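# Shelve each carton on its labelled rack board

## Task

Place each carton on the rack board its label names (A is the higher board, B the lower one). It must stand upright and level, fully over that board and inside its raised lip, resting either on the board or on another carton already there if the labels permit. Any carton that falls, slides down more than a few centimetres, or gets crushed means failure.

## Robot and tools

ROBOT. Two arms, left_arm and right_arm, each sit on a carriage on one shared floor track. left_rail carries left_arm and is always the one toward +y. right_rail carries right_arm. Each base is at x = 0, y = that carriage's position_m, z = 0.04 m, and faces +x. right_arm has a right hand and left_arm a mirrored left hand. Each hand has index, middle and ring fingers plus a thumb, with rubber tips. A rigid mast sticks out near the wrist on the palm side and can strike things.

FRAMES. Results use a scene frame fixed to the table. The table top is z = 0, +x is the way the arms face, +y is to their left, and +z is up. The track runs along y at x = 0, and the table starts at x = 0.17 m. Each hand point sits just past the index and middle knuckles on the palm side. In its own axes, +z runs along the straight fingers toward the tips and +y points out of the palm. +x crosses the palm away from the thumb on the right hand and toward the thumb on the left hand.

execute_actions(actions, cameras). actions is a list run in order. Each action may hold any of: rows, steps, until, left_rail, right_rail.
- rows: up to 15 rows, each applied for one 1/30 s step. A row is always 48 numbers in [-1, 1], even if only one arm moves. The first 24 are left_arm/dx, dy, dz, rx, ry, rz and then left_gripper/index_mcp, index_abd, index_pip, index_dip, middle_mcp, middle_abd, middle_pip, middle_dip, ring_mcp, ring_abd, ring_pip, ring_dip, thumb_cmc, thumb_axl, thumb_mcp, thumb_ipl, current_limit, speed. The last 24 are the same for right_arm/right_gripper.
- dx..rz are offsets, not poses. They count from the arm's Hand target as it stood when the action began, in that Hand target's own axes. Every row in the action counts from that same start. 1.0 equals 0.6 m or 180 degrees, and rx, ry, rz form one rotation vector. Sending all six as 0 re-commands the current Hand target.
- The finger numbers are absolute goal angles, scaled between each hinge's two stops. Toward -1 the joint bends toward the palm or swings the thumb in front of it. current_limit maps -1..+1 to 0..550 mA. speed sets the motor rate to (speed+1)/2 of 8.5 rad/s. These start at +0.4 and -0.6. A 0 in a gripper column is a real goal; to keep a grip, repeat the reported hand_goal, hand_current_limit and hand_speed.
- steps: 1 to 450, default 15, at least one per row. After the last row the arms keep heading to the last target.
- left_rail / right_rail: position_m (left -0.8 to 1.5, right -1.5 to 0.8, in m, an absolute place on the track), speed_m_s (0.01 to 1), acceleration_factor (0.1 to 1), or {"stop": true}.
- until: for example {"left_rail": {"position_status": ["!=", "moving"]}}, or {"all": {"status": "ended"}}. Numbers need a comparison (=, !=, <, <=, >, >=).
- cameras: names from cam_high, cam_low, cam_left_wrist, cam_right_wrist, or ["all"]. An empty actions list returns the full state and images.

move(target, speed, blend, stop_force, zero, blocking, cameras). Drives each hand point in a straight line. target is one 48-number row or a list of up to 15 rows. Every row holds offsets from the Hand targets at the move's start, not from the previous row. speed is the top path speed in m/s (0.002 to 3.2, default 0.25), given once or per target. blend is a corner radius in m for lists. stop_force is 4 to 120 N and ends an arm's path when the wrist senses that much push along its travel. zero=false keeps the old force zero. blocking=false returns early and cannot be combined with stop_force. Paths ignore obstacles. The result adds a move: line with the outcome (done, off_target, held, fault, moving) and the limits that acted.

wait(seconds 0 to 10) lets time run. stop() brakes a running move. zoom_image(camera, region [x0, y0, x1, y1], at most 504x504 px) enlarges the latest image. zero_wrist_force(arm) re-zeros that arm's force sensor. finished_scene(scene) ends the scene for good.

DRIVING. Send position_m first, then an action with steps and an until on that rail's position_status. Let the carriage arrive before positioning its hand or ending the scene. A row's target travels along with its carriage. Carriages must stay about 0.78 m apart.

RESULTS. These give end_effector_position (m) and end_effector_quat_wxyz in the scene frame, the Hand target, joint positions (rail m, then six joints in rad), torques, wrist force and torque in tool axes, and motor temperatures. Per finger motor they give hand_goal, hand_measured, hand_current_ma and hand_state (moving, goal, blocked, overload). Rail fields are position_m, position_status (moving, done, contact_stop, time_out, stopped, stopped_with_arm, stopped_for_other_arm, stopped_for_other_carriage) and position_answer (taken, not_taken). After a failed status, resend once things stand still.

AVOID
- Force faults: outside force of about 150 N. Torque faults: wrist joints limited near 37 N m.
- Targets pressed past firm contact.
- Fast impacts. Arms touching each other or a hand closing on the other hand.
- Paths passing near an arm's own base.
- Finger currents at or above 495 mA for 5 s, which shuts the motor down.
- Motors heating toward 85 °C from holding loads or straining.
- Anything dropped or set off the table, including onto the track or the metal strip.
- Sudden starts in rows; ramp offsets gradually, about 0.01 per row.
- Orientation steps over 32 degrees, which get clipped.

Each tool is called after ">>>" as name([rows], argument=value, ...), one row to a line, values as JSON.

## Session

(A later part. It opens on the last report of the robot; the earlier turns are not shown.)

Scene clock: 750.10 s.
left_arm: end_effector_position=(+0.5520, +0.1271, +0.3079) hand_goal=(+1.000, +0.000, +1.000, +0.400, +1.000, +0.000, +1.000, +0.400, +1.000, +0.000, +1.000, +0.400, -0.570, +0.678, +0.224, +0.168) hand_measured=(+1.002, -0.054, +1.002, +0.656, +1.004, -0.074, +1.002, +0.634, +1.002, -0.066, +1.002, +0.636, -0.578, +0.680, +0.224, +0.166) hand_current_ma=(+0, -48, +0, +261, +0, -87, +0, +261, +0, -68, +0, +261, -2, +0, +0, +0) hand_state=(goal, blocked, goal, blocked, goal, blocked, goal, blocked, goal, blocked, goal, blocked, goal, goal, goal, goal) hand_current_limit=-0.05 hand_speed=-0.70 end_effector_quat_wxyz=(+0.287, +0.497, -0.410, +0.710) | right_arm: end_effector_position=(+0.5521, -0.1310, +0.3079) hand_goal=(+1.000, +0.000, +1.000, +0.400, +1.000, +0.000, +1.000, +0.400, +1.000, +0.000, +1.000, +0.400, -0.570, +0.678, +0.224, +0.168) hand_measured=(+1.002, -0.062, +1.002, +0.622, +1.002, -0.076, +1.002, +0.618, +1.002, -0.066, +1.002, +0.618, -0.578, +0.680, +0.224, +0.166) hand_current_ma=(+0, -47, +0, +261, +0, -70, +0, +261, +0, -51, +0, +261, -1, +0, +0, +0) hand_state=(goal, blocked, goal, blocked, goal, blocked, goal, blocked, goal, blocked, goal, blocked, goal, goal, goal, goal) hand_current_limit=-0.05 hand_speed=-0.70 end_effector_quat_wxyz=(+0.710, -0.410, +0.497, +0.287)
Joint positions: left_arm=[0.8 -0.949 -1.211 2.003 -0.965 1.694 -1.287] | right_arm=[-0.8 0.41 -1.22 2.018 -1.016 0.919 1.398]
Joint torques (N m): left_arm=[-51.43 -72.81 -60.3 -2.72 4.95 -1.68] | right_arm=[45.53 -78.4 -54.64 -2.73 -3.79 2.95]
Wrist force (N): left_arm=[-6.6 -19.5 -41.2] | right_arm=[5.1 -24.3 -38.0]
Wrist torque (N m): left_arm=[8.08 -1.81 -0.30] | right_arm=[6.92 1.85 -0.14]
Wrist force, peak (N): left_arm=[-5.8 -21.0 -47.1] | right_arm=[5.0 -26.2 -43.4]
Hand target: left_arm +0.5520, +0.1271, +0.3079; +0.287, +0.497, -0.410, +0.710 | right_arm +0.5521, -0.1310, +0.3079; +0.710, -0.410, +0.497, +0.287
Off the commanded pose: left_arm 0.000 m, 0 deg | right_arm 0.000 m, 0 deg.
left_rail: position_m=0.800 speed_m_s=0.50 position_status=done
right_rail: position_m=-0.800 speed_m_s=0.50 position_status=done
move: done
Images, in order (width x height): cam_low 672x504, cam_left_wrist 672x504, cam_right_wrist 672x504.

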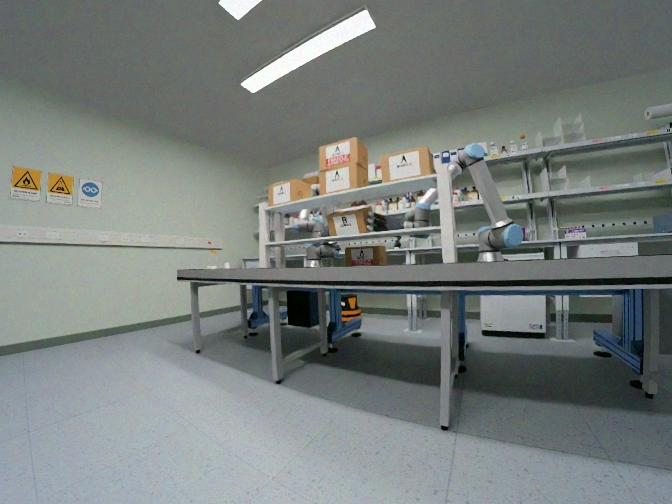

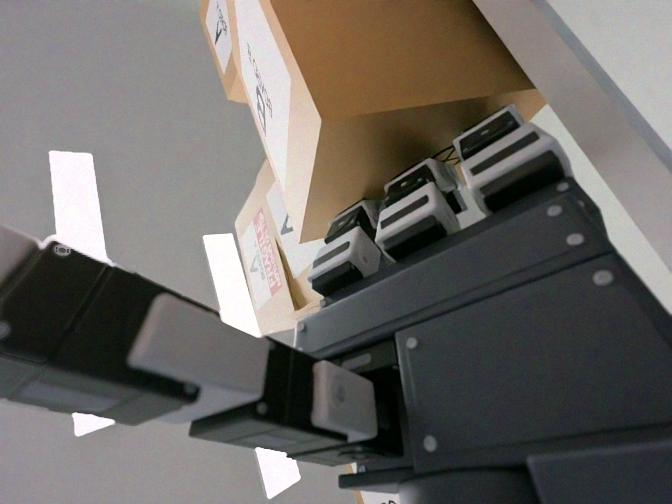

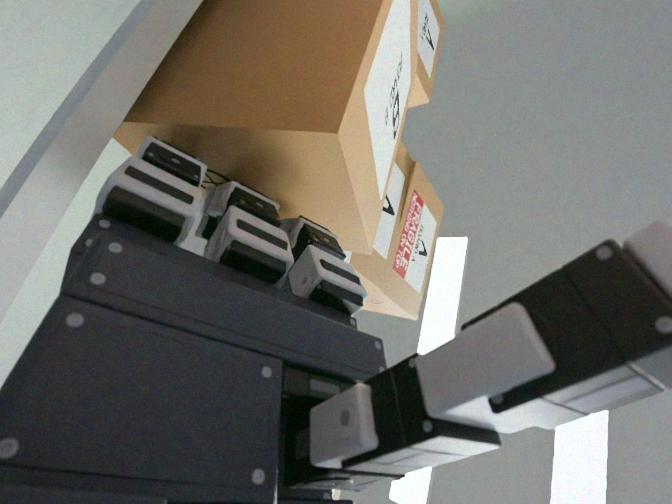

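>>> move([
  [-0.01995,-0.04747,0.02741,0,0,0,1,0,1,0.4,1,0,1,0.4,1,0,1,0.4,-0.571,0.678,0.2247,0.1676,-0.05,-0.7,0.01995,-0.04747,0.02741,0,0,0,1,0,1,0.4,1,0,1,0.4,1,0,1,0.4,-0.571,0.678,0.2247,0.1676,-0.05,-0.7],
], speed=0.025, stop_force=6)

>>> move([
  [-0.03132,0.00987,-0.0057,0,0,0,1,0,1,0.4,1,0,1,0.4,1,0,1,0.4,-0.571,0.678,0.2247,0.1676,-0.05,-0.7,0.03132,0.00987,-0.0057,0,0,0,1,0,1,0.4,1,0,1,0.4,1,0,1,0.4,-0.571,0.678,0.2247,0.1676,-0.05,-0.7],
], speed=0.01, stop_force=5, cameras=["cam_high","cam_low","cam_left_wrist","cam_right_wrist"])

>>> zoom_image(camera="cam_low", region=[290, 180, 440, 280])

Scene clock: 753.77 s.
left_arm: end_effector_position=(+0.5870, +0.1271, +0.3080) hand_goal=(+1.000, +0.000, +1.000, +0.400, +1.000, +0.000, +1.000, +0.400, +1.000, +0.000, +1.000, +0.400, -0.570, +0.678, +0.224, +0.168) hand_measured=(+1.002, -0.054, +1.002, +0.656, +1.004, -0.076, +1.002, +0.634, +1.002, -0.066, +1.002, +0.636, -0.578, +0.680, +0.224, +0.166) hand_current_ma=(+0, -49, +0, +261, +0, -87, +0, +261, +0, -68, +0, +261, -2, +0, +0, +0) hand_state=(goal, blocked, goal, blocked, goal, blocked, goal, blocked, goal, blocked, goal, blocked, goal, goal, goal, goal) hand_current_limit=-0.05 hand_speed=-0.70 end_effector_quat_wxyz=(+0.287, +0.497, -0.410, +0.710) | right_arm: end_effector_position=(+0.5871, -0.1310, +0.3079) hand_goal=(+1.000, +0.000, +1.000, +0.400, +1.000, +0.000, +1.000, +0.400, +1.000, +0.000, +1.000, +0.400, -0.570, +0.678, +0.224, +0.168) hand_measured=(+1.002, -0.062, +1.002, +0.622, +1.002, -0.076, +1.002, +0.618, +1.002, -0.066, +1.002, +0.618, -0.578, +0.680, +0.224, +0.166) hand_current_ma=(+0, -47, +0, +261, +0, -70, +0, +261, +0, -51, +0, +261, -1, +0, +0, +0) hand_state=(goal, blocked, goal, blocked, goal, blocked, goal, blocked, goal, blocked, goal, blocked, goal, goal, goal, goal) hand_current_limit=-0.05 hand_speed=-0.70 end_effector_quat_wxyz=(+0.710, -0.410, +0.497, +0.287)
Joint positions: left_arm=[0.8 -0.906 -1.176 1.948 -0.947 1.736 -1.294] | right_arm=[-0.8 0.389 -1.184 1.963 -1 0.898 1.404]
Joint torques (N m): left_arm=[-19.37 -50.34 -60.48 -2.68 13.38 -2.21] | right_arm=[17.49 -58.92 -54.78 -2.43 -13.75 2.97]
Wrist force (N): left_arm=[-7.4 -19.2 -41.0] | right_arm=[5.7 -24.1 -38.1]
Wrist torque (N m): left_arm=[8.04 -1.79 -0.31] | right_arm=[6.89 1.86 -0.15]
Wrist force, peak (N): left_arm=[-6.3 -20.1 -42.7] | right_arm=[4.2 -24.9 -39.8]
Hand target: left_arm +0.5870, +0.1271, +0.3080; +0.287, +0.497, -0.410, +0.710 | right_arm +0.5871, -0.1310, +0.3079; +0.710, -0.410, +0.497, +0.287
Off the commanded pose: left_arm 0.000 m, 0 deg | right_arm 0.000 m, 0 deg.
left_rail: position_m=0.800 speed_m_s=0.50 position_status=done
right_rail: position_m=-0.800 speed_m_s=0.50 position_status=done
move: done

Scene clock: 755.40 s.
left_arm: end_effector_position=(+0.5871, +0.1271, +0.3043) hand_goal=(+1.000, +0.000, +1.000, +0.400, +1.000, +0.000, +1.000, +0.400, +1.000, +0.000, +1.000, +0.400, -0.570, +0.678, +0.224, +0.168) hand_measured=(+1.002, -0.050, +1.002, +0.656, +1.004, -0.072, +1.002, +0.634, +1.002, -0.064, +1.002, +0.636, -0.578, +0.680, +0.224, +0.166) hand_current_ma=(+0, -42, +0, +261, +0, -82, +0, +261, +0, -64, +0, +261, -2, +0, +0, +0) hand_state=(goal, blocked, goal, blocked, goal, blocked, goal, blocked, goal, blocked, goal, blocked, goal, goal, goal, goal) hand_current_limit=-0.05 hand_speed=-0.70 end_effector_quat_wxyz=(+0.287, +0.496, -0.409, +0.710) | right_arm: end_effector_position=(+0.5871, -0.1310, +0.3039) hand_goal=(+1.000, +0.000, +1.000, +0.400, +1.000, +0.000, +1.000, +0.400, +1.000, +0.000, +1.000, +0.400, -0.570, +0.678, +0.224, +0.168) hand_measured=(+1.002, -0.058, +1.002, +0.622, +1.002, -0.074, +1.002, +0.618, +1.002, -0.062, +1.002, +0.618, -0.578, +0.680, +0.224, +0.166) hand_current_ma=(+0, -42, +0, +261, +0, -65, +0, +261, +0, -47, +0, +261, -1, +0, +0, +0) hand_state=(goal, blocked, goal, blocked, goal, blocked, goal, blocked, goal, blocked, goal, blocked, goal, goal, goal, goal) hand_current_limit=-0.05 hand_speed=-0.70 end_effector_quat_wxyz=(+0.710, -0.410, +0.496, +0.287)
Joint positions: left_arm=[0.8 -0.906 -1.171 1.949 -0.953 1.736 -1.294] | right_arm=[-0.8 0.389 -1.179 1.965 -1.007 0.898 1.404]
Joint torques (N m): left_arm=[-20.68 -74.06 -58.07 -1.98 13.48 -2.23] | right_arm=[21.96 -79.42 -52.36 -1.95 -14.06 2.22]
Wrist force (N): left_arm=[-4.2 -20.9 -40.6] | right_arm=[2.0 -25.3 -38.2]
Wrist torque (N m): left_arm=[8.07 -1.52 0.18] | right_arm=[7.08 1.48 -0.66]
Wrist force, peak (N): left_arm=[-6.6 -20.1 -41.7] | right_arm=[-0.4 -25.9 -38.6]
Hand target: left_arm +0.5871, +0.1271, +0.3043; +0.287, +0.496, -0.409, +0.710 (not the last commanded pose) | right_arm +0.5871, -0.1310, +0.3039; +0.710, -0.410, +0.496, +0.287 (not the last commanded pose)
Off the commanded pose: left_arm 0.016 m, 0 deg | right_arm 0.016 m, 0 deg.
left_rail: position_m=0.800 speed_m_s=0.50 position_status=done
right_rail: position_m=-0.800 speed_m_s=0.50 position_status=done
move: contact (left_arm, right_arm)

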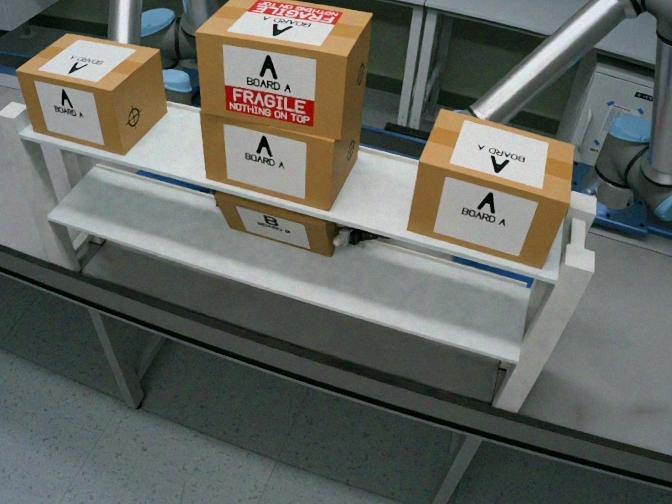

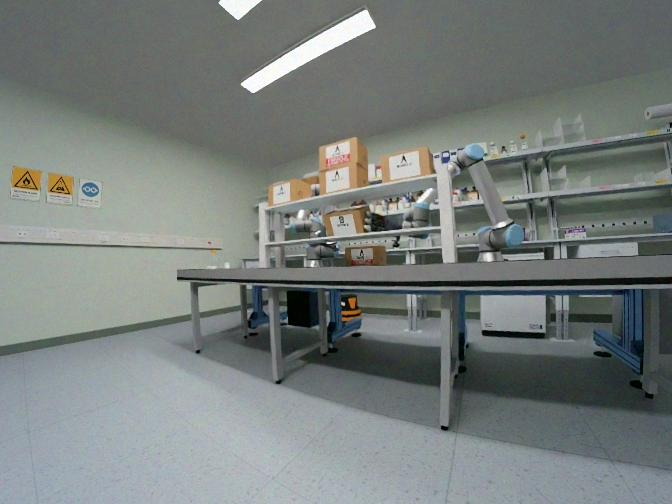

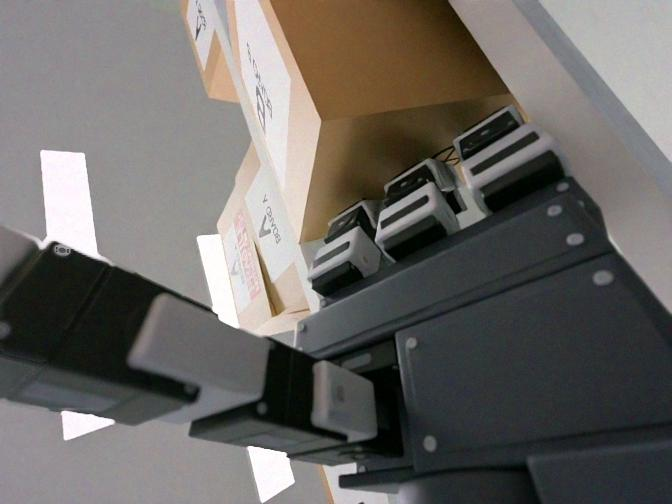

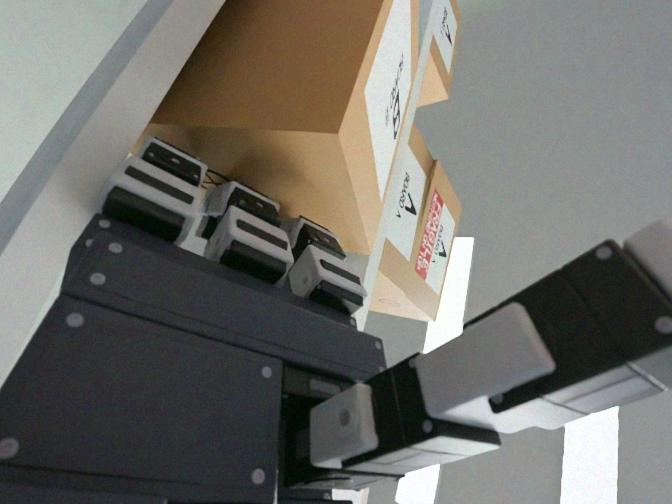

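Scaled by 3.360 from the camera's 672x504 image, which has a finer 960x720 frame.

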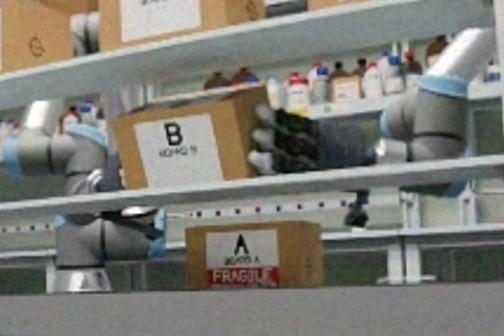

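>>> zoom_image(camera="cam_high", region=[200, 170, 400, 280])

>>> zoom_image(camera="cam_left_wrist", region=[400, 50, 672, 300])

>>> zoom_image(camera="cam_right_wrist", region=[0, 50, 272, 300])

Scaled by 2.520 from the camera's 672x504 image, which has a finer 960x720 frame.

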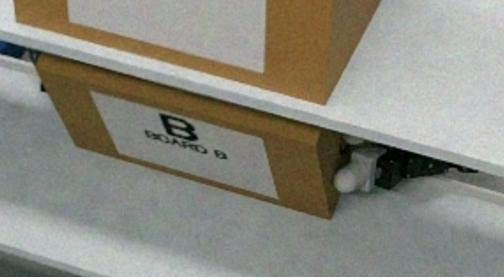

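Scaled by 1.853 from the camera's 672x504 image, which has a finer 960x720 frame.

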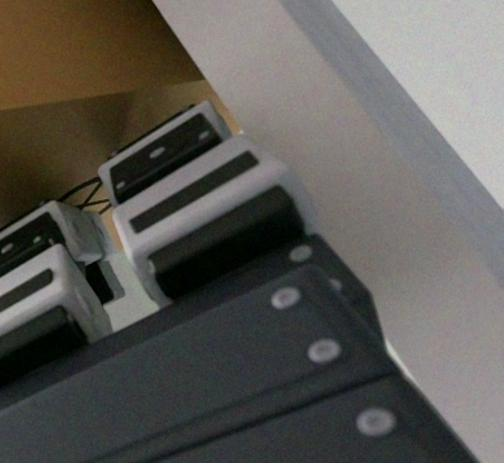

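Scaled by 1.853 from the camera's 672x504 image, which has a finer 960x720 frame.

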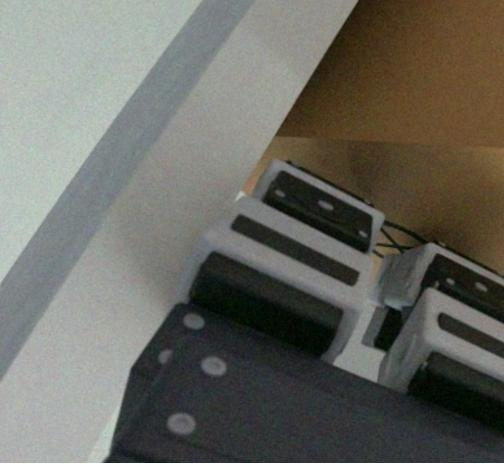

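>>> move([
  [0.01807,-0.00171,0.00099,0,-0.01389,-0.02406,1,0,1,0.4,1,0,1,0.4,1,0,1,0.4,-0.571,0.678,0.2247,0.1676,-0.05,-0.7,-0.01807,-0.00171,0.00099,0,0.01389,0.02406,1,0,1,0.4,1,0,1,0.4,1,0,1,0.4,-0.571,0.678,0.2247,0.1676,-0.05,-0.7],
  [0.03598,-0.00537,0.0031,0,-0.02778,-0.04811,1,0,1,0.4,1,0,1,0.4,1,0,1,0.4,-0.571,0.678,0.2247,0.1676,-0.05,-0.7,-0.03598,-0.00537,0.0031,0,0.02778,0.04811,1,0,1,0.4,1,0,1,0.4,1,0,1,0.4,-0.571,0.678,0.2247,0.1676,-0.05,-0.7],
], speed=0.03, blend=0.003, cameras=["cam_low","cam_left_wrist","cam_right_wrist"])

>>> zoom_image(camera="cam_low", region=[290, 180, 440, 280])

Scene clock: 773.03 s.
left_arm: end_effector_position=(+0.5832, +0.1271, +0.3258) hand_goal=(+1.000, +0.000, +1.000, +0.400, +1.000, +0.000, +1.000, +0.400, +1.000, +0.000, +1.000, +0.400, -0.570, +0.678, +0.224, +0.168) hand_measured=(+1.002, +0.042, +1.002, +0.656, +1.004, +0.020, +1.002, +0.634, +1.002, +0.028, +1.002, +0.638, -0.578, +0.680, +0.224, +0.166) hand_current_ma=(+0, +31, +0, +261, +0, +8, +0, +261, +0, +15, +0, +261, -2, +0, +0, +0) hand_state=(goal, blocked, goal, blocked, goal, blocked, goal, blocked, goal, blocked, goal, blocked, goal, goal, goal, goal) hand_current_limit=-0.05 hand_speed=-0.70 end_effector_quat_wxyz=(+0.321, +0.556, -0.383, +0.664) | right_arm: end_effector_position=(+0.5832, -0.1310, +0.3255) hand_goal=(+1.000, +0.000, +1.000, +0.400, +1.000, +0.000, +1.000, +0.400, +1.000, +0.000, +1.000, +0.400, -0.570, +0.678, +0.224, +0.168) hand_measured=(+1.002, +0.038, +1.002, +0.622, +1.002, +0.024, +1.002, +0.618, +1.002, +0.032, +1.002, +0.618, -0.578, +0.680, +0.224, +0.166) hand_current_ma=(+0, +17, +0, +261, +0, +7, +0, +261, +0, +13, +0, +261, -1, +0, +0, +0) hand_state=(goal, blocked, goal, blocked, goal, blocked, goal, blocked, goal, blocked, goal, blocked, goal, goal, goal, goal) hand_current_limit=-0.05 hand_speed=-0.70 end_effector_quat_wxyz=(+0.664, -0.383, +0.556, +0.321)
Joint positions: left_arm=[0.8 -0.918 -1.205 1.929 -0.813 1.706 -1.431] | right_arm=[-0.8 0.395 -1.21 1.939 -0.839 0.915 1.486]
Joint torques (N m): left_arm=[-54.04 -62.47 -50.57 0.48 5.25 -2.66] | right_arm=[45.63 -68.06 -44.57 1.2 -4.62 3.92]
Wrist force (N): left_arm=[5.5 -24.9 -37.0] | right_arm=[-7.5 -28.8 -34.0]
Wrist torque (N m): left_arm=[7.96 -0.04 1.68] | right_arm=[6.90 -0.29 -2.13]
Wrist force, peak (N): left_arm=[0.9 -24.5 -39.8] | right_arm=[-3.4 -28.4 -36.9]
Hand target: left_arm +0.5832, +0.1271, +0.3258; +0.321, +0.556, -0.383, +0.664 | right_arm +0.5832, -0.1310, +0.3255; +0.664, -0.383, +0.556, +0.321
Off the commanded pose: left_arm 0.000 m, 0 deg | right_arm 0.000 m, 0 deg.
left_rail: position_m=0.800 speed_m_s=0.50 position_status=done
right_rail: position_m=-0.800 speed_m_s=0.50 position_status=done
move: done
Images, in order (width x height): cam_low 672x504, cam_left_wrist 672x504, cam_right_wrist 672x504.

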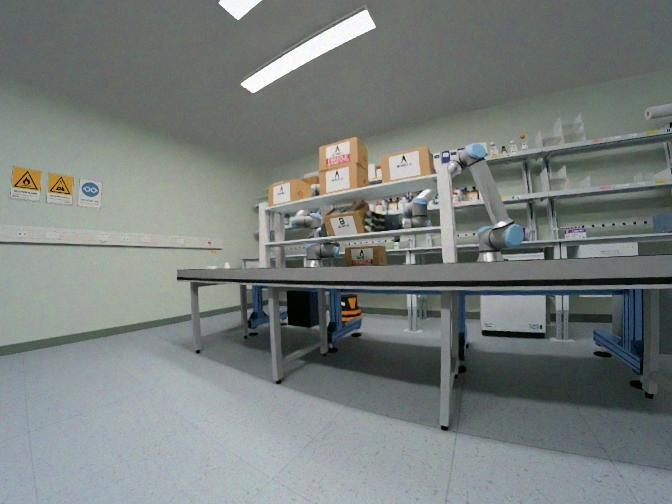

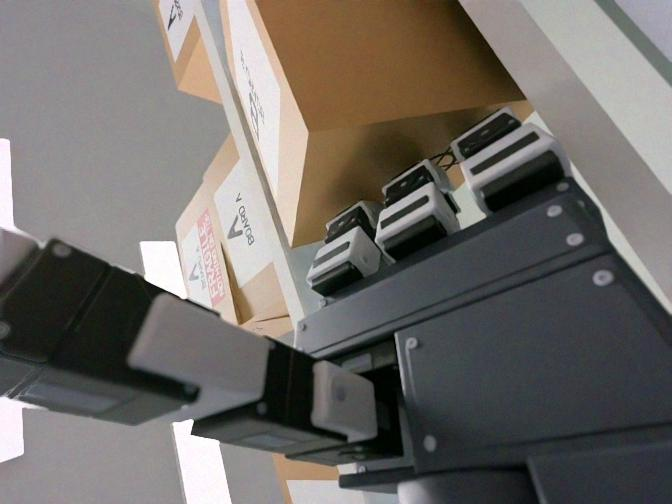

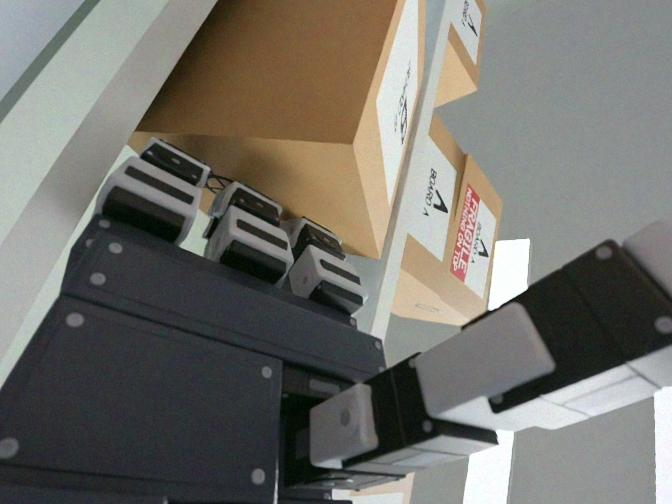

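Scaled by 3.360 from the camera's 672x504 image, which has a finer 960x720 frame.

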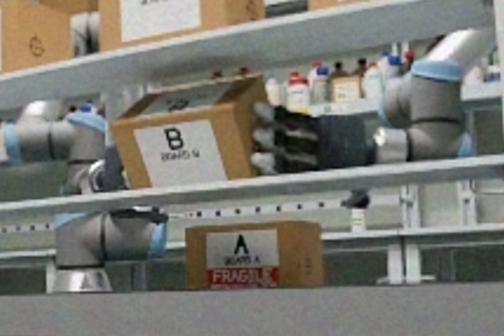

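>>> execute_actions(actions=[], cameras=["cam_low", "cam_left_wrist"])

Scene clock: 777.10 s.
left_arm: end_effector_position=(+0.5832, +0.1271, +0.3258) hand_goal=(+1.000, +0.000, +1.000, +0.400, +1.000, +0.000, +1.000, +0.400, +1.000, +0.000, +1.000, +0.400, -0.570, +0.678, +0.224, +0.168) hand_measured=(+1.002, +0.042, +1.002, +0.656, +1.004, +0.020, +1.002, +0.634, +1.002, +0.028, +1.002, +0.638, -0.578, +0.680, +0.224, +0.166) hand_current_ma=(+0, +31, +0, +261, +0, +8, +0, +261, +0, +15, +0, +261, -2, +0, +0, +0) hand_state=(goal, blocked, goal, blocked, goal, blocked, goal, blocked, goal, blocked, goal, blocked, goal, goal, goal, goal) hand_current_limit=-0.05 hand_speed=-0.70 end_effector_quat_wxyz=(+0.321, +0.556, -0.383, +0.664) | right_arm: end_effector_position=(+0.5832, -0.1310, +0.3255) hand_goal=(+1.000, +0.000, +1.000, +0.400, +1.000, +0.000, +1.000, +0.400, +1.000, +0.000, +1.000, +0.400, -0.570, +0.678, +0.224, +0.168) hand_measured=(+1.002, +0.038, +1.002, +0.622, +1.002, +0.024, +1.002, +0.618, +1.002, +0.032, +1.002, +0.618, -0.578, +0.680, +0.224, +0.166) hand_current_ma=(+0, +17, +0, +261, +0, +7, +0, +261, +0, +13, +0, +261, -1, +0, +0, +0) hand_state=(goal, blocked, goal, blocked, goal, blocked, goal, blocked, goal, blocked, goal, blocked, goal, goal, goal, goal) hand_current_limit=-0.05 hand_speed=-0.70 end_effector_quat_wxyz=(+0.664, -0.383, +0.556, +0.321)
Joint positions: left_arm=[0.8 -0.918 -1.205 1.929 -0.813 1.706 -1.431] | right_arm=[-0.8 0.395 -1.21 1.939 -0.839 0.915 1.486]
Joint velocities: within noise
Joint torques (N m): left_arm=[-53.99 -64.1 -51.23 0.76 5.35 -3.05] | right_arm=[44.31 -68.3 -44.66 1.19 -4.43 4.01]
Motor temperatures (°C): left_arm=[29 23 30 30 35 32] | right_arm=[26 24 27 33 32 33]
Wrist force (N): left_arm=[6.0 -24.8 -37.1] | right_arm=[-7.5 -29.3 -34.3]
Wrist torque (N m): left_arm=[7.97 -0.07 1.70] | right_arm=[6.84 -0.31 -2.12]
Wrist force, peak (N): left_arm=[6.2 -25.1 -37.2] | right_arm=[-8.2 -29.1 -34.9]
Hand target: left_arm +0.5832, +0.1271, +0.3258; +0.321, +0.556, -0.383, +0.664 | right_arm +0.5832, -0.1310, +0.3255; +0.664, -0.383, +0.556, +0.321
Off the commanded pose: left_arm 0.000 m, 0 deg | right_arm 0.000 m, 0 deg.
left_rail: position_m=0.800 speed_m_s=0.50 position_status=done
right_rail: position_m=-0.800 speed_m_s=0.50 position_status=done
Images, in order (width x height): cam_low 672x504, cam_left_wrist 672x504.

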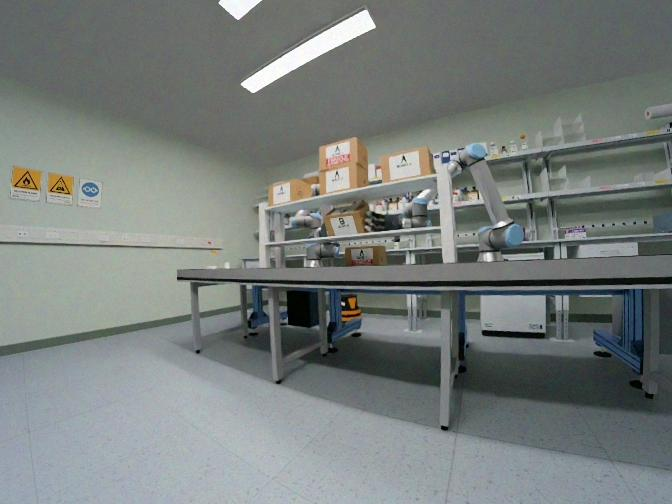

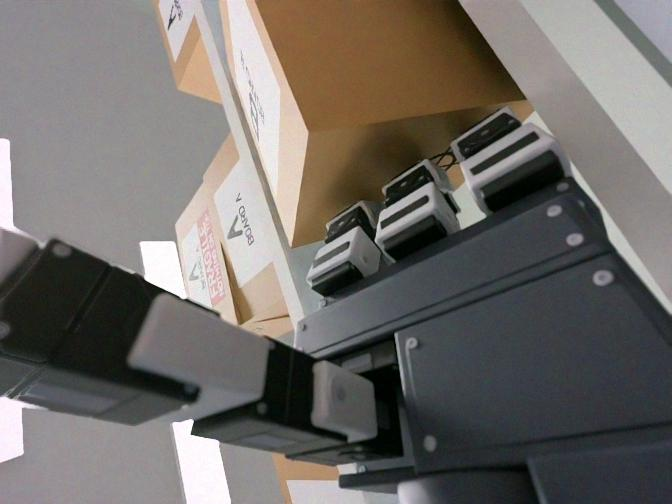

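>>> zoom_image(camera="cam_low", region=[290, 180, 440, 280])

Scaled by 3.360 from the camera's 672x504 image, which has a finer 960x720 frame.

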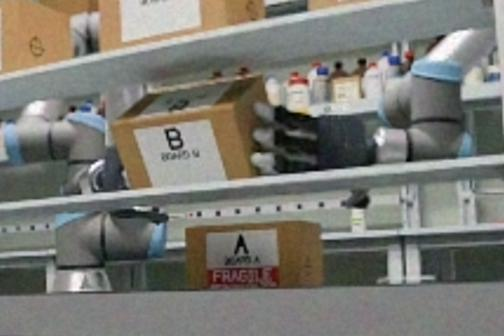

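>>> zoom_image(camera="cam_low", region=[315, 195, 395, 255])

>>> execute_actions(actions=[], cameras=["cam_high", "cam_right_wrist"])

Scaled by 6.300 from the camera's 672x504 image, which has a finer 960x720 frame.

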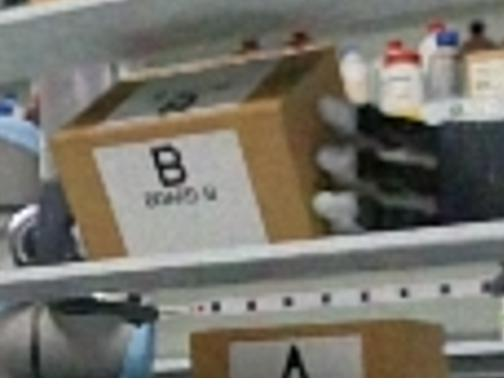

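Scene clock: 779.27 s.
left_arm: end_effector_position=(+0.5832, +0.1271, +0.3258) hand_goal=(+1.000, +0.000, +1.000, +0.400, +1.000, +0.000, +1.000, +0.400, +1.000, +0.000, +1.000, +0.400, -0.570, +0.678, +0.224, +0.168) hand_measured=(+1.002, +0.042, +1.002, +0.656, +1.004, +0.020, +1.002, +0.634, +1.002, +0.028, +1.002, +0.638, -0.578, +0.680, +0.224, +0.166) hand_current_ma=(+0, +31, +0, +261, +0, +8, +0, +261, +0, +15, +0, +261, -2, +0, +0, +0) hand_state=(goal, blocked, goal, blocked, goal, blocked, goal, blocked, goal, blocked, goal, blocked, goal, goal, goal, goal) hand_current_limit=-0.05 hand_speed=-0.70 end_effector_quat_wxyz=(+0.321, +0.556, -0.383, +0.664) | right_arm: end_effector_position=(+0.5832, -0.1310, +0.3255) hand_goal=(+1.000, +0.000, +1.000, +0.400, +1.000, +0.000, +1.000, +0.400, +1.000, +0.000, +1.000, +0.400, -0.570, +0.678, +0.224, +0.168) hand_measured=(+1.002, +0.038, +1.002, +0.622, +1.002, +0.024, +1.002, +0.618, +1.002, +0.032, +1.002, +0.618, -0.578, +0.680, +0.224, +0.166) hand_current_ma=(+0, +17, +0, +261, +0, +7, +0, +261, +0, +13, +0, +261, -1, +0, +0, +0) hand_state=(goal, blocked, goal, blocked, goal, blocked, goal, blocked, goal, blocked, goal, blocked, goal, goal, goal, goal) hand_current_limit=-0.05 hand_speed=-0.70 end_effector_quat_wxyz=(+0.664, -0.383, +0.556, +0.321)
Joint positions: left_arm=[0.8 -0.918 -1.205 1.929 -0.813 1.706 -1.431] | right_arm=[-0.8 0.395 -1.21 1.939 -0.839 0.915 1.486]
Joint velocities: within noise
Joint torques (N m): left_arm=[-54.78 -63.41 -51.02 0.87 5.38 -3.11] | right_arm=[45.29 -67.68 -44.1 1.03 -4.59 3.91]
Motor temperatures (°C): left_arm=[29 23 30 30 35 32] | right_arm=[26 24 27 33 32 33]
Wrist force (N): left_arm=[5.5 -24.7 -36.9] | right_arm=[-6.9 -29.2 -34.2]
Wrist torque (N m): left_arm=[7.98 -0.07 1.69] | right_arm=[6.87 -0.33 -2.10]
Wrist force, peak (N): left_arm=[5.5 -25.1 -37.3] | right_arm=[-7.3 -29.4 -34.8]
Hand target: left_arm +0.5832, +0.1271, +0.3258; +0.321, +0.556, -0.383, +0.664 | right_arm +0.5832, -0.1310, +0.3255; +0.664, -0.383, +0.556, +0.321
Off the commanded pose: left_arm 0.000 m, 0 deg | right_arm 0.000 m, 0 deg.
left_rail: position_m=0.800 speed_m_s=0.50 position_status=done
right_rail: position_m=-0.800 speed_m_s=0.50 position_status=done
Images, in order (width x height): cam_high 672x504, cam_right_wrist 672x504.

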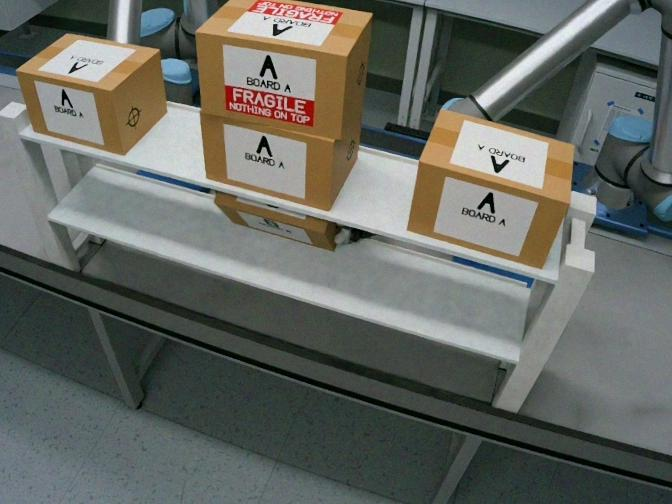

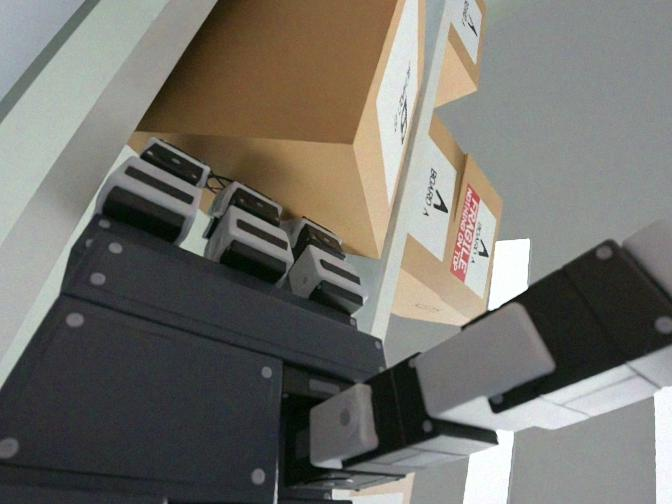

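>>> move([
  [0.01726,-0.00264,0.00152,0,-0.01389,-0.02406, 1,0,1,0.4, 1,0,1,0.4, 1,0,1,0.4, -0.571,0.678,0.2247,0.1676, -0.05,-0.7, -0.01726,-0.00264,0.00152,0,0.01389,0.02406, 1,0,1,0.4, 1,0,1,0.4, 1,0,1,0.4, -0.571,0.678,0.2247,0.1676, -0.05,-0.7],
], speed=0.02, cameras=["cam_low"])

>>> zoom_image(camera="cam_low", region=[315, 195, 395, 255])

Scene clock: 783.00 s.
left_arm: end_effector_position=(+0.5832, +0.1271, +0.3363) hand_goal=(+1.000, +0.000, +1.000, +0.400, +1.000, +0.000, +1.000, +0.400, +1.000, +0.000, +1.000, +0.400, -0.570, +0.678, +0.224, +0.168) hand_measured=(+1.002, +0.082, +1.002, +0.656, +1.004, +0.058, +1.002, +0.634, +1.002, +0.066, +1.002, +0.640, -0.578, +0.680, +0.224, +0.166) hand_current_ma=(+0, +101, +0, +261, +0, +56, +0, +261, +0, +68, +0, +261, -2, +0, +0, +0) hand_state=(goal, blocked, goal, blocked, goal, blocked, goal, blocked, goal, blocked, goal, blocked, goal, goal, goal, goal) hand_current_limit=-0.05 hand_speed=-0.70 end_effector_quat_wxyz=(+0.338, +0.585, -0.369, +0.639) | right_arm: end_effector_position=(+0.5832, -0.1310, +0.3360) hand_goal=(+1.000, +0.000, +1.000, +0.400, +1.000, +0.000, +1.000, +0.400, +1.000, +0.000, +1.000, +0.400, -0.570, +0.678, +0.224, +0.168) hand_measured=(+1.002, +0.056, +1.002, +0.622, +1.002, +0.042, +1.002, +0.618, +1.002, +0.050, +1.002, +0.618, -0.578, +0.680, +0.224, +0.166) hand_current_ma=(+0, +38, +0, +261, +0, +22, +0, +261, +0, +31, +0, +261, -1, +0, +0, +0) hand_state=(goal, blocked, goal, blocked, goal, blocked, goal, blocked, goal, blocked, goal, blocked, goal, goal, goal, goal) hand_current_limit=-0.05 hand_speed=-0.70 end_effector_quat_wxyz=(+0.639, -0.369, +0.585, +0.338)
Joint positions: left_arm=[0.8 -0.921 -1.217 1.913 -0.741 1.699 -1.501] | right_arm=[-0.8 0.396 -1.222 1.921 -0.755 0.919 1.528]
Joint torques (N m): left_arm=[-54.5 -58.72 -47.78 2.1 5.46 -3.41] | right_arm=[46.1 -64.93 -43.44 1.46 -4.59 3.74]
Wrist force (N): left_arm=[10.7 -24.9 -36.5] | right_arm=[-9.7 -29.1 -34.2]
Wrist torque (N m): left_arm=[7.93 0.62 2.41] | right_arm=[6.91 -0.35 -2.28]
Wrist force, peak (N): left_arm=[10.8 -25.5 -36.5] | right_arm=[-10.3 -28.9 -34.5]
Hand target: left_arm +0.5832, +0.1271, +0.3364; +0.338, +0.585, -0.369, +0.639 | right_arm +0.5832, -0.1310, +0.3360; +0.639, -0.369, +0.585, +0.338
Off the commanded pose: left_arm 0.000 m, 0 deg | right_arm 0.000 m, 0 deg.
left_rail: position_m=0.800 speed_m_s=0.50 position_status=done
right_rail: position_m=-0.800 speed_m_s=0.50 position_status=done
move: done
Images, in order (width x height): cam_low 672x504.

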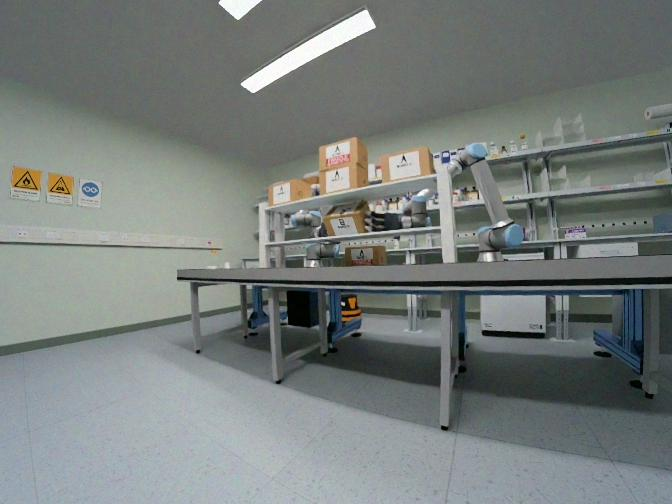

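Scaled by 6.300 from the camera's 672x504 image, which has a finer 960x720 frame.

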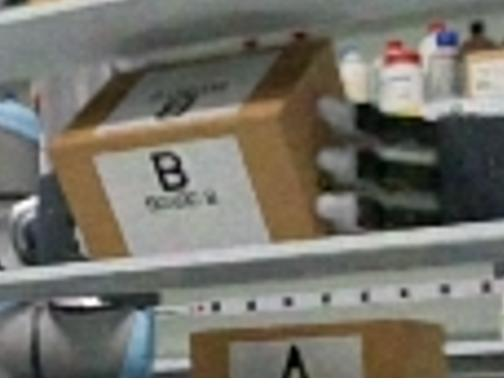

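>>> move([
  [-0.01225,0.04439,-0.02564,0,0,0, 1,0,1,0.4, 1,0,1,0.4, 1,0,1,0.4, -0.571,0.678,0.2247,0.1676, -0.05,-0.7, 0.01225,0.04439,-0.02564,0,0,0, 1,0,1,0.4, 1,0,1,0.4, 1,0,1,0.4, -0.571,0.678,0.2247,0.1676, -0.05,-0.7],
], speed=0.02, cameras=["cam_low"])

>>> zoom_image(camera="cam_low", region=[315, 195, 395, 255])

Scene clock: 791.30 s.
left_arm: end_effector_position=(+0.5532, +0.1271, +0.3264) hand_goal=(+1.000, +0.000, +1.000, +0.400, +1.000, +0.000, +1.000, +0.400, +1.000, +0.000, +1.000, +0.400, -0.570, +0.678, +0.224, +0.168) hand_measured=(+1.002, +0.140, +1.002, +0.656, +1.004, +0.116, +1.002, +0.644, +1.002, +0.118, +1.002, +0.656, -0.578, +0.680, +0.224, +0.166) hand_current_ma=(+0, +261, +0, +261, +0, +191, +0, +261, +0, +197, +0, +261, -2, +0, +0, +0) hand_state=(goal, blocked, goal, blocked, goal, blocked, goal, blocked, goal, blocked, goal, blocked, goal, goal, goal, goal) hand_current_limit=-0.05 hand_speed=-0.70 end_effector_quat_wxyz=(+0.338, +0.585, -0.369, +0.639) | right_arm: end_effector_position=(+0.5533, -0.1310, +0.3260) hand_goal=(+1.000, +0.000, +1.000, +0.400, +1.000, +0.000, +1.000, +0.400, +1.000, +0.000, +1.000, +0.400, -0.570, +0.678, +0.224, +0.168) hand_measured=(+1.002, +0.138, +1.002, +0.622, +1.002, +0.124, +1.002, +0.618, +1.002, +0.126, +1.002, +0.618, -0.578, +0.680, +0.224, +0.166) hand_current_ma=(+0, +221, +0, +261, +0, +176, +0, +261, +0, +183, +0, +261, -1, +0, +0, +0) hand_state=(goal, blocked, goal, blocked, goal, blocked, goal, blocked, goal, blocked, goal, blocked, goal, goal, goal, goal) hand_current_limit=-0.05 hand_speed=-0.70 end_effector_quat_wxyz=(+0.639, -0.369, +0.585, +0.338)
Joint positions: left_arm=[0.8 -0.958 -1.238 1.967 -0.773 1.661 -1.499] | right_arm=[-0.8 0.415 -1.242 1.974 -0.787 0.937 1.527]
Joint torques (N m): left_arm=[-47.86 -50.44 -25.88 -1.67 5.15 1.5] | right_arm=[45.22 -51.64 -16.36 0.93 -4.66 -1.84]
Wrist force (N): left_arm=[18.1 -26.3 -32.5] | right_arm=[-20.7 -29.8 -30.2]
Wrist torque (N m): left_arm=[7.38 1.44 3.07] | right_arm=[6.47 -1.87 -3.71]
Wrist force, peak (N): left_arm=[17.0 -26.2 -34.8] | right_arm=[-19.6 -30.8 -31.6]
Hand target: left_arm +0.5532, +0.1271, +0.3263; +0.338, +0.585, -0.369, +0.639 | right_arm +0.5532, -0.1310, +0.3260; +0.639, -0.369, +0.585, +0.338
Off the commanded pose: left_arm 0.000 m, 0 deg | right_arm 0.000 m, 0 deg.
left_rail: position_m=0.800 speed_m_s=0.50 position_status=done
right_rail: position_m=-0.800 speed_m_s=0.50 position_status=done
move: done
Images, in order (width x height): cam_low 672x504.

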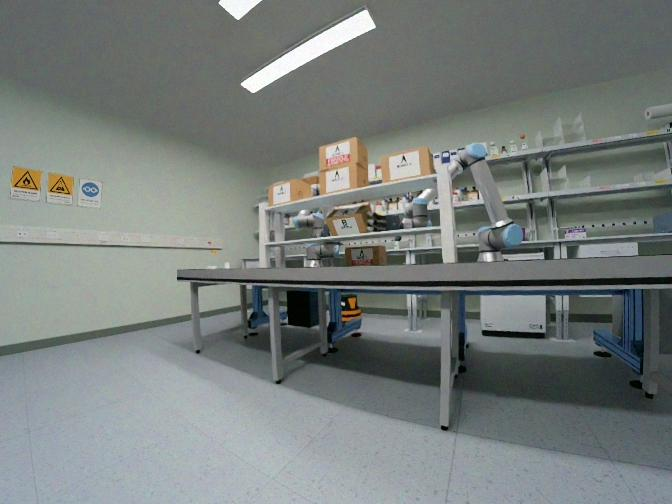

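Scaled by 6.300 from the camera's 672x504 image, which has a finer 960x720 frame.

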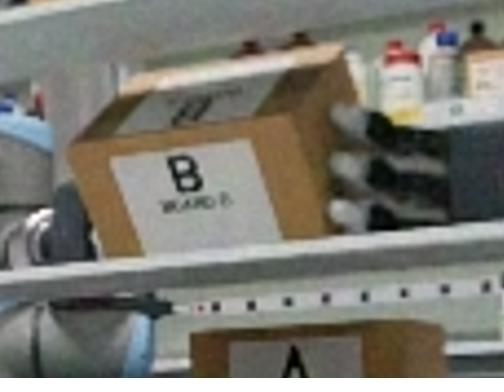

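>>> execute_actions(actions=[], cameras=["cam_high", "cam_left_wrist", "cam_right_wrist"])

>>> zoom_image(camera="cam_high", region=[190, 160, 390, 310])

Scene clock: 792.80 s.
left_arm: end_effector_position=(+0.5532, +0.1271, +0.3263) hand_goal=(+1.000, +0.000, +1.000, +0.400, +1.000, +0.000, +1.000, +0.400, +1.000, +0.000, +1.000, +0.400, -0.570, +0.678, +0.224, +0.168) hand_measured=(+1.002, +0.140, +1.002, +0.656, +1.004, +0.116, +1.002, +0.644, +1.002, +0.118, +1.002, +0.656, -0.578, +0.680, +0.224, +0.166) hand_current_ma=(+0, +261, +0, +261, +0, +192, +0, +261, +0, +197, +0, +261, -2, +0, +0, +0) hand_state=(goal, blocked, goal, blocked, goal, blocked, goal, blocked, goal, blocked, goal, blocked, goal, goal, goal, goal) hand_current_limit=-0.05 hand_speed=-0.70 end_effector_quat_wxyz=(+0.338, +0.585, -0.369, +0.639) | right_arm: end_effector_position=(+0.5532, -0.1310, +0.3260) hand_goal=(+1.000, +0.000, +1.000, +0.400, +1.000, +0.000, +1.000, +0.400, +1.000, +0.000, +1.000, +0.400, -0.570, +0.678, +0.224, +0.168) hand_measured=(+1.002, +0.140, +1.002, +0.622, +1.002, +0.124, +1.002, +0.618, +1.002, +0.126, +1.002, +0.618, -0.578, +0.680, +0.224, +0.166) hand_current_ma=(+0, +222, +0, +261, +0, +177, +0, +261, +0, +183, +0, +261, -1, +0, +0, +0) hand_state=(goal, blocked, goal, blocked, goal, blocked, goal, blocked, goal, blocked, goal, blocked, goal, goal, goal, goal) hand_current_limit=-0.05 hand_speed=-0.70 end_effector_quat_wxyz=(+0.639, -0.369, +0.585, +0.338)
Joint positions: left_arm=[0.8 -0.958 -1.238 1.967 -0.774 1.661 -1.499] | right_arm=[-0.8 0.415 -1.242 1.974 -0.787 0.937 1.527]
Joint velocities: within noise
Joint torques (N m): left_arm=[-51.6 -49.05 -23.9 -1.64 5.23 1.46] | right_arm=[44.33 -52.69 -15.31 1.14 -4.65 -1.66]
Motor temperatures (°C): left_arm=[29 23 30 30 35 32] | right_arm=[26 24 27 33 32 33]
Wrist force (N): left_arm=[18.0 -26.1 -32.9] | right_arm=[-20.4 -29.9 -30.3]
Wrist torque (N m): left_arm=[7.40 1.43 3.07] | right_arm=[6.45 -1.90 -3.72]
Wrist force, peak (N): left_arm=[18.4 -26.1 -33.1] | right_arm=[-20.8 -30.2 -30.3]
Hand target: left_arm +0.5532, +0.1271, +0.3263; +0.338, +0.585, -0.369, +0.639 | right_arm +0.5532, -0.1310, +0.3260; +0.639, -0.369, +0.585, +0.338
Off the commanded pose: left_arm 0.000 m, 0 deg | right_arm 0.000 m, 0 deg.
left_rail: position_m=0.800 speed_m_s=0.50 position_status=done
right_rail: position_m=-0.800 speed_m_s=0.50 position_status=done
Images, in order (width x height): cam_high 672x504, cam_left_wrist 672x504, cam_right_wrist 672x504.

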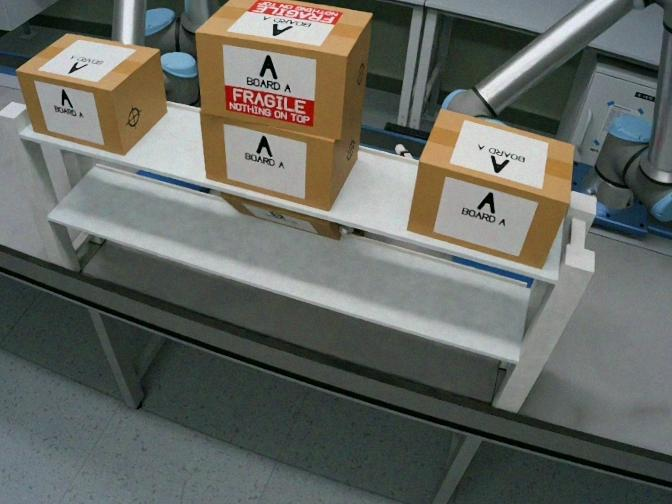

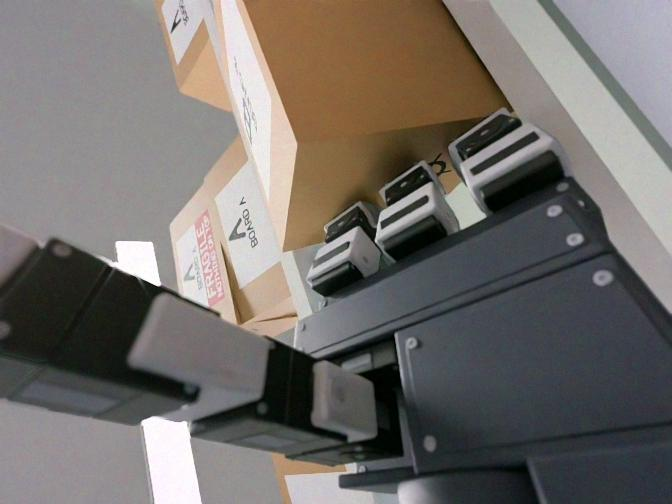

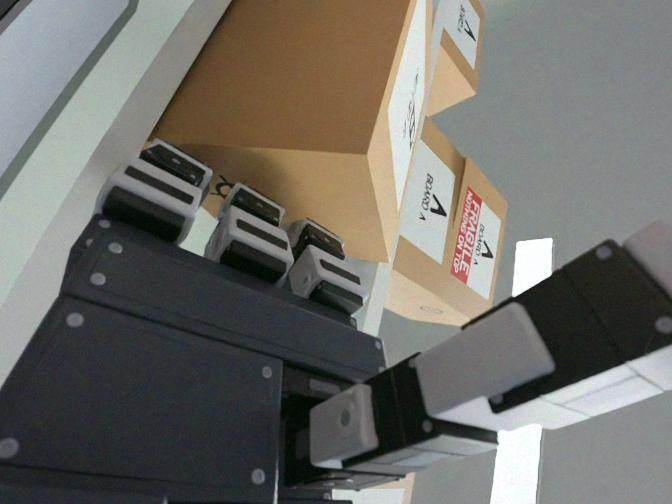

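Scaled by 2.520 from the camera's 672x504 image, which has a finer 960x720 frame.

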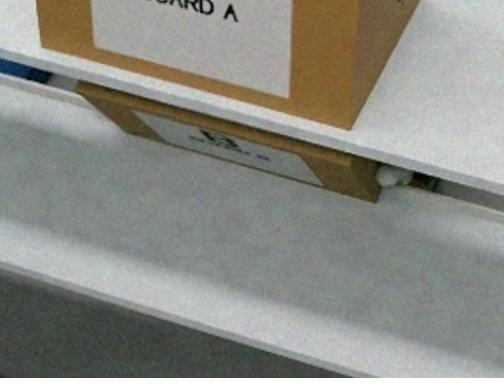

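>>> zoom_image(camera="cam_left_wrist", region=[220, 40, 580, 310])

>>> zoom_image(camera="cam_right_wrist", region=[90, 60, 450, 330])

Scaled by 1.400 from the camera's 672x504 image, which has a finer 960x720 frame.

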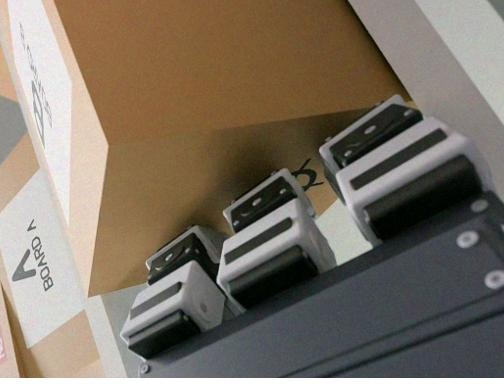

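Scaled by 1.400 from the camera's 672x504 image, which has a finer 960x720 frame.

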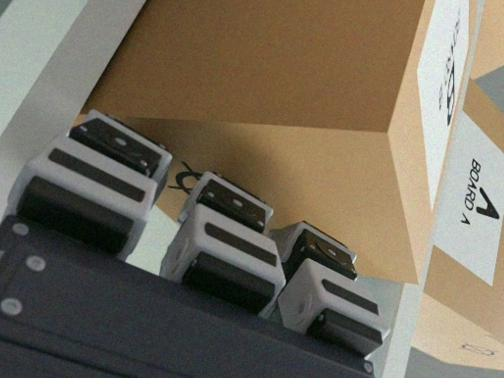

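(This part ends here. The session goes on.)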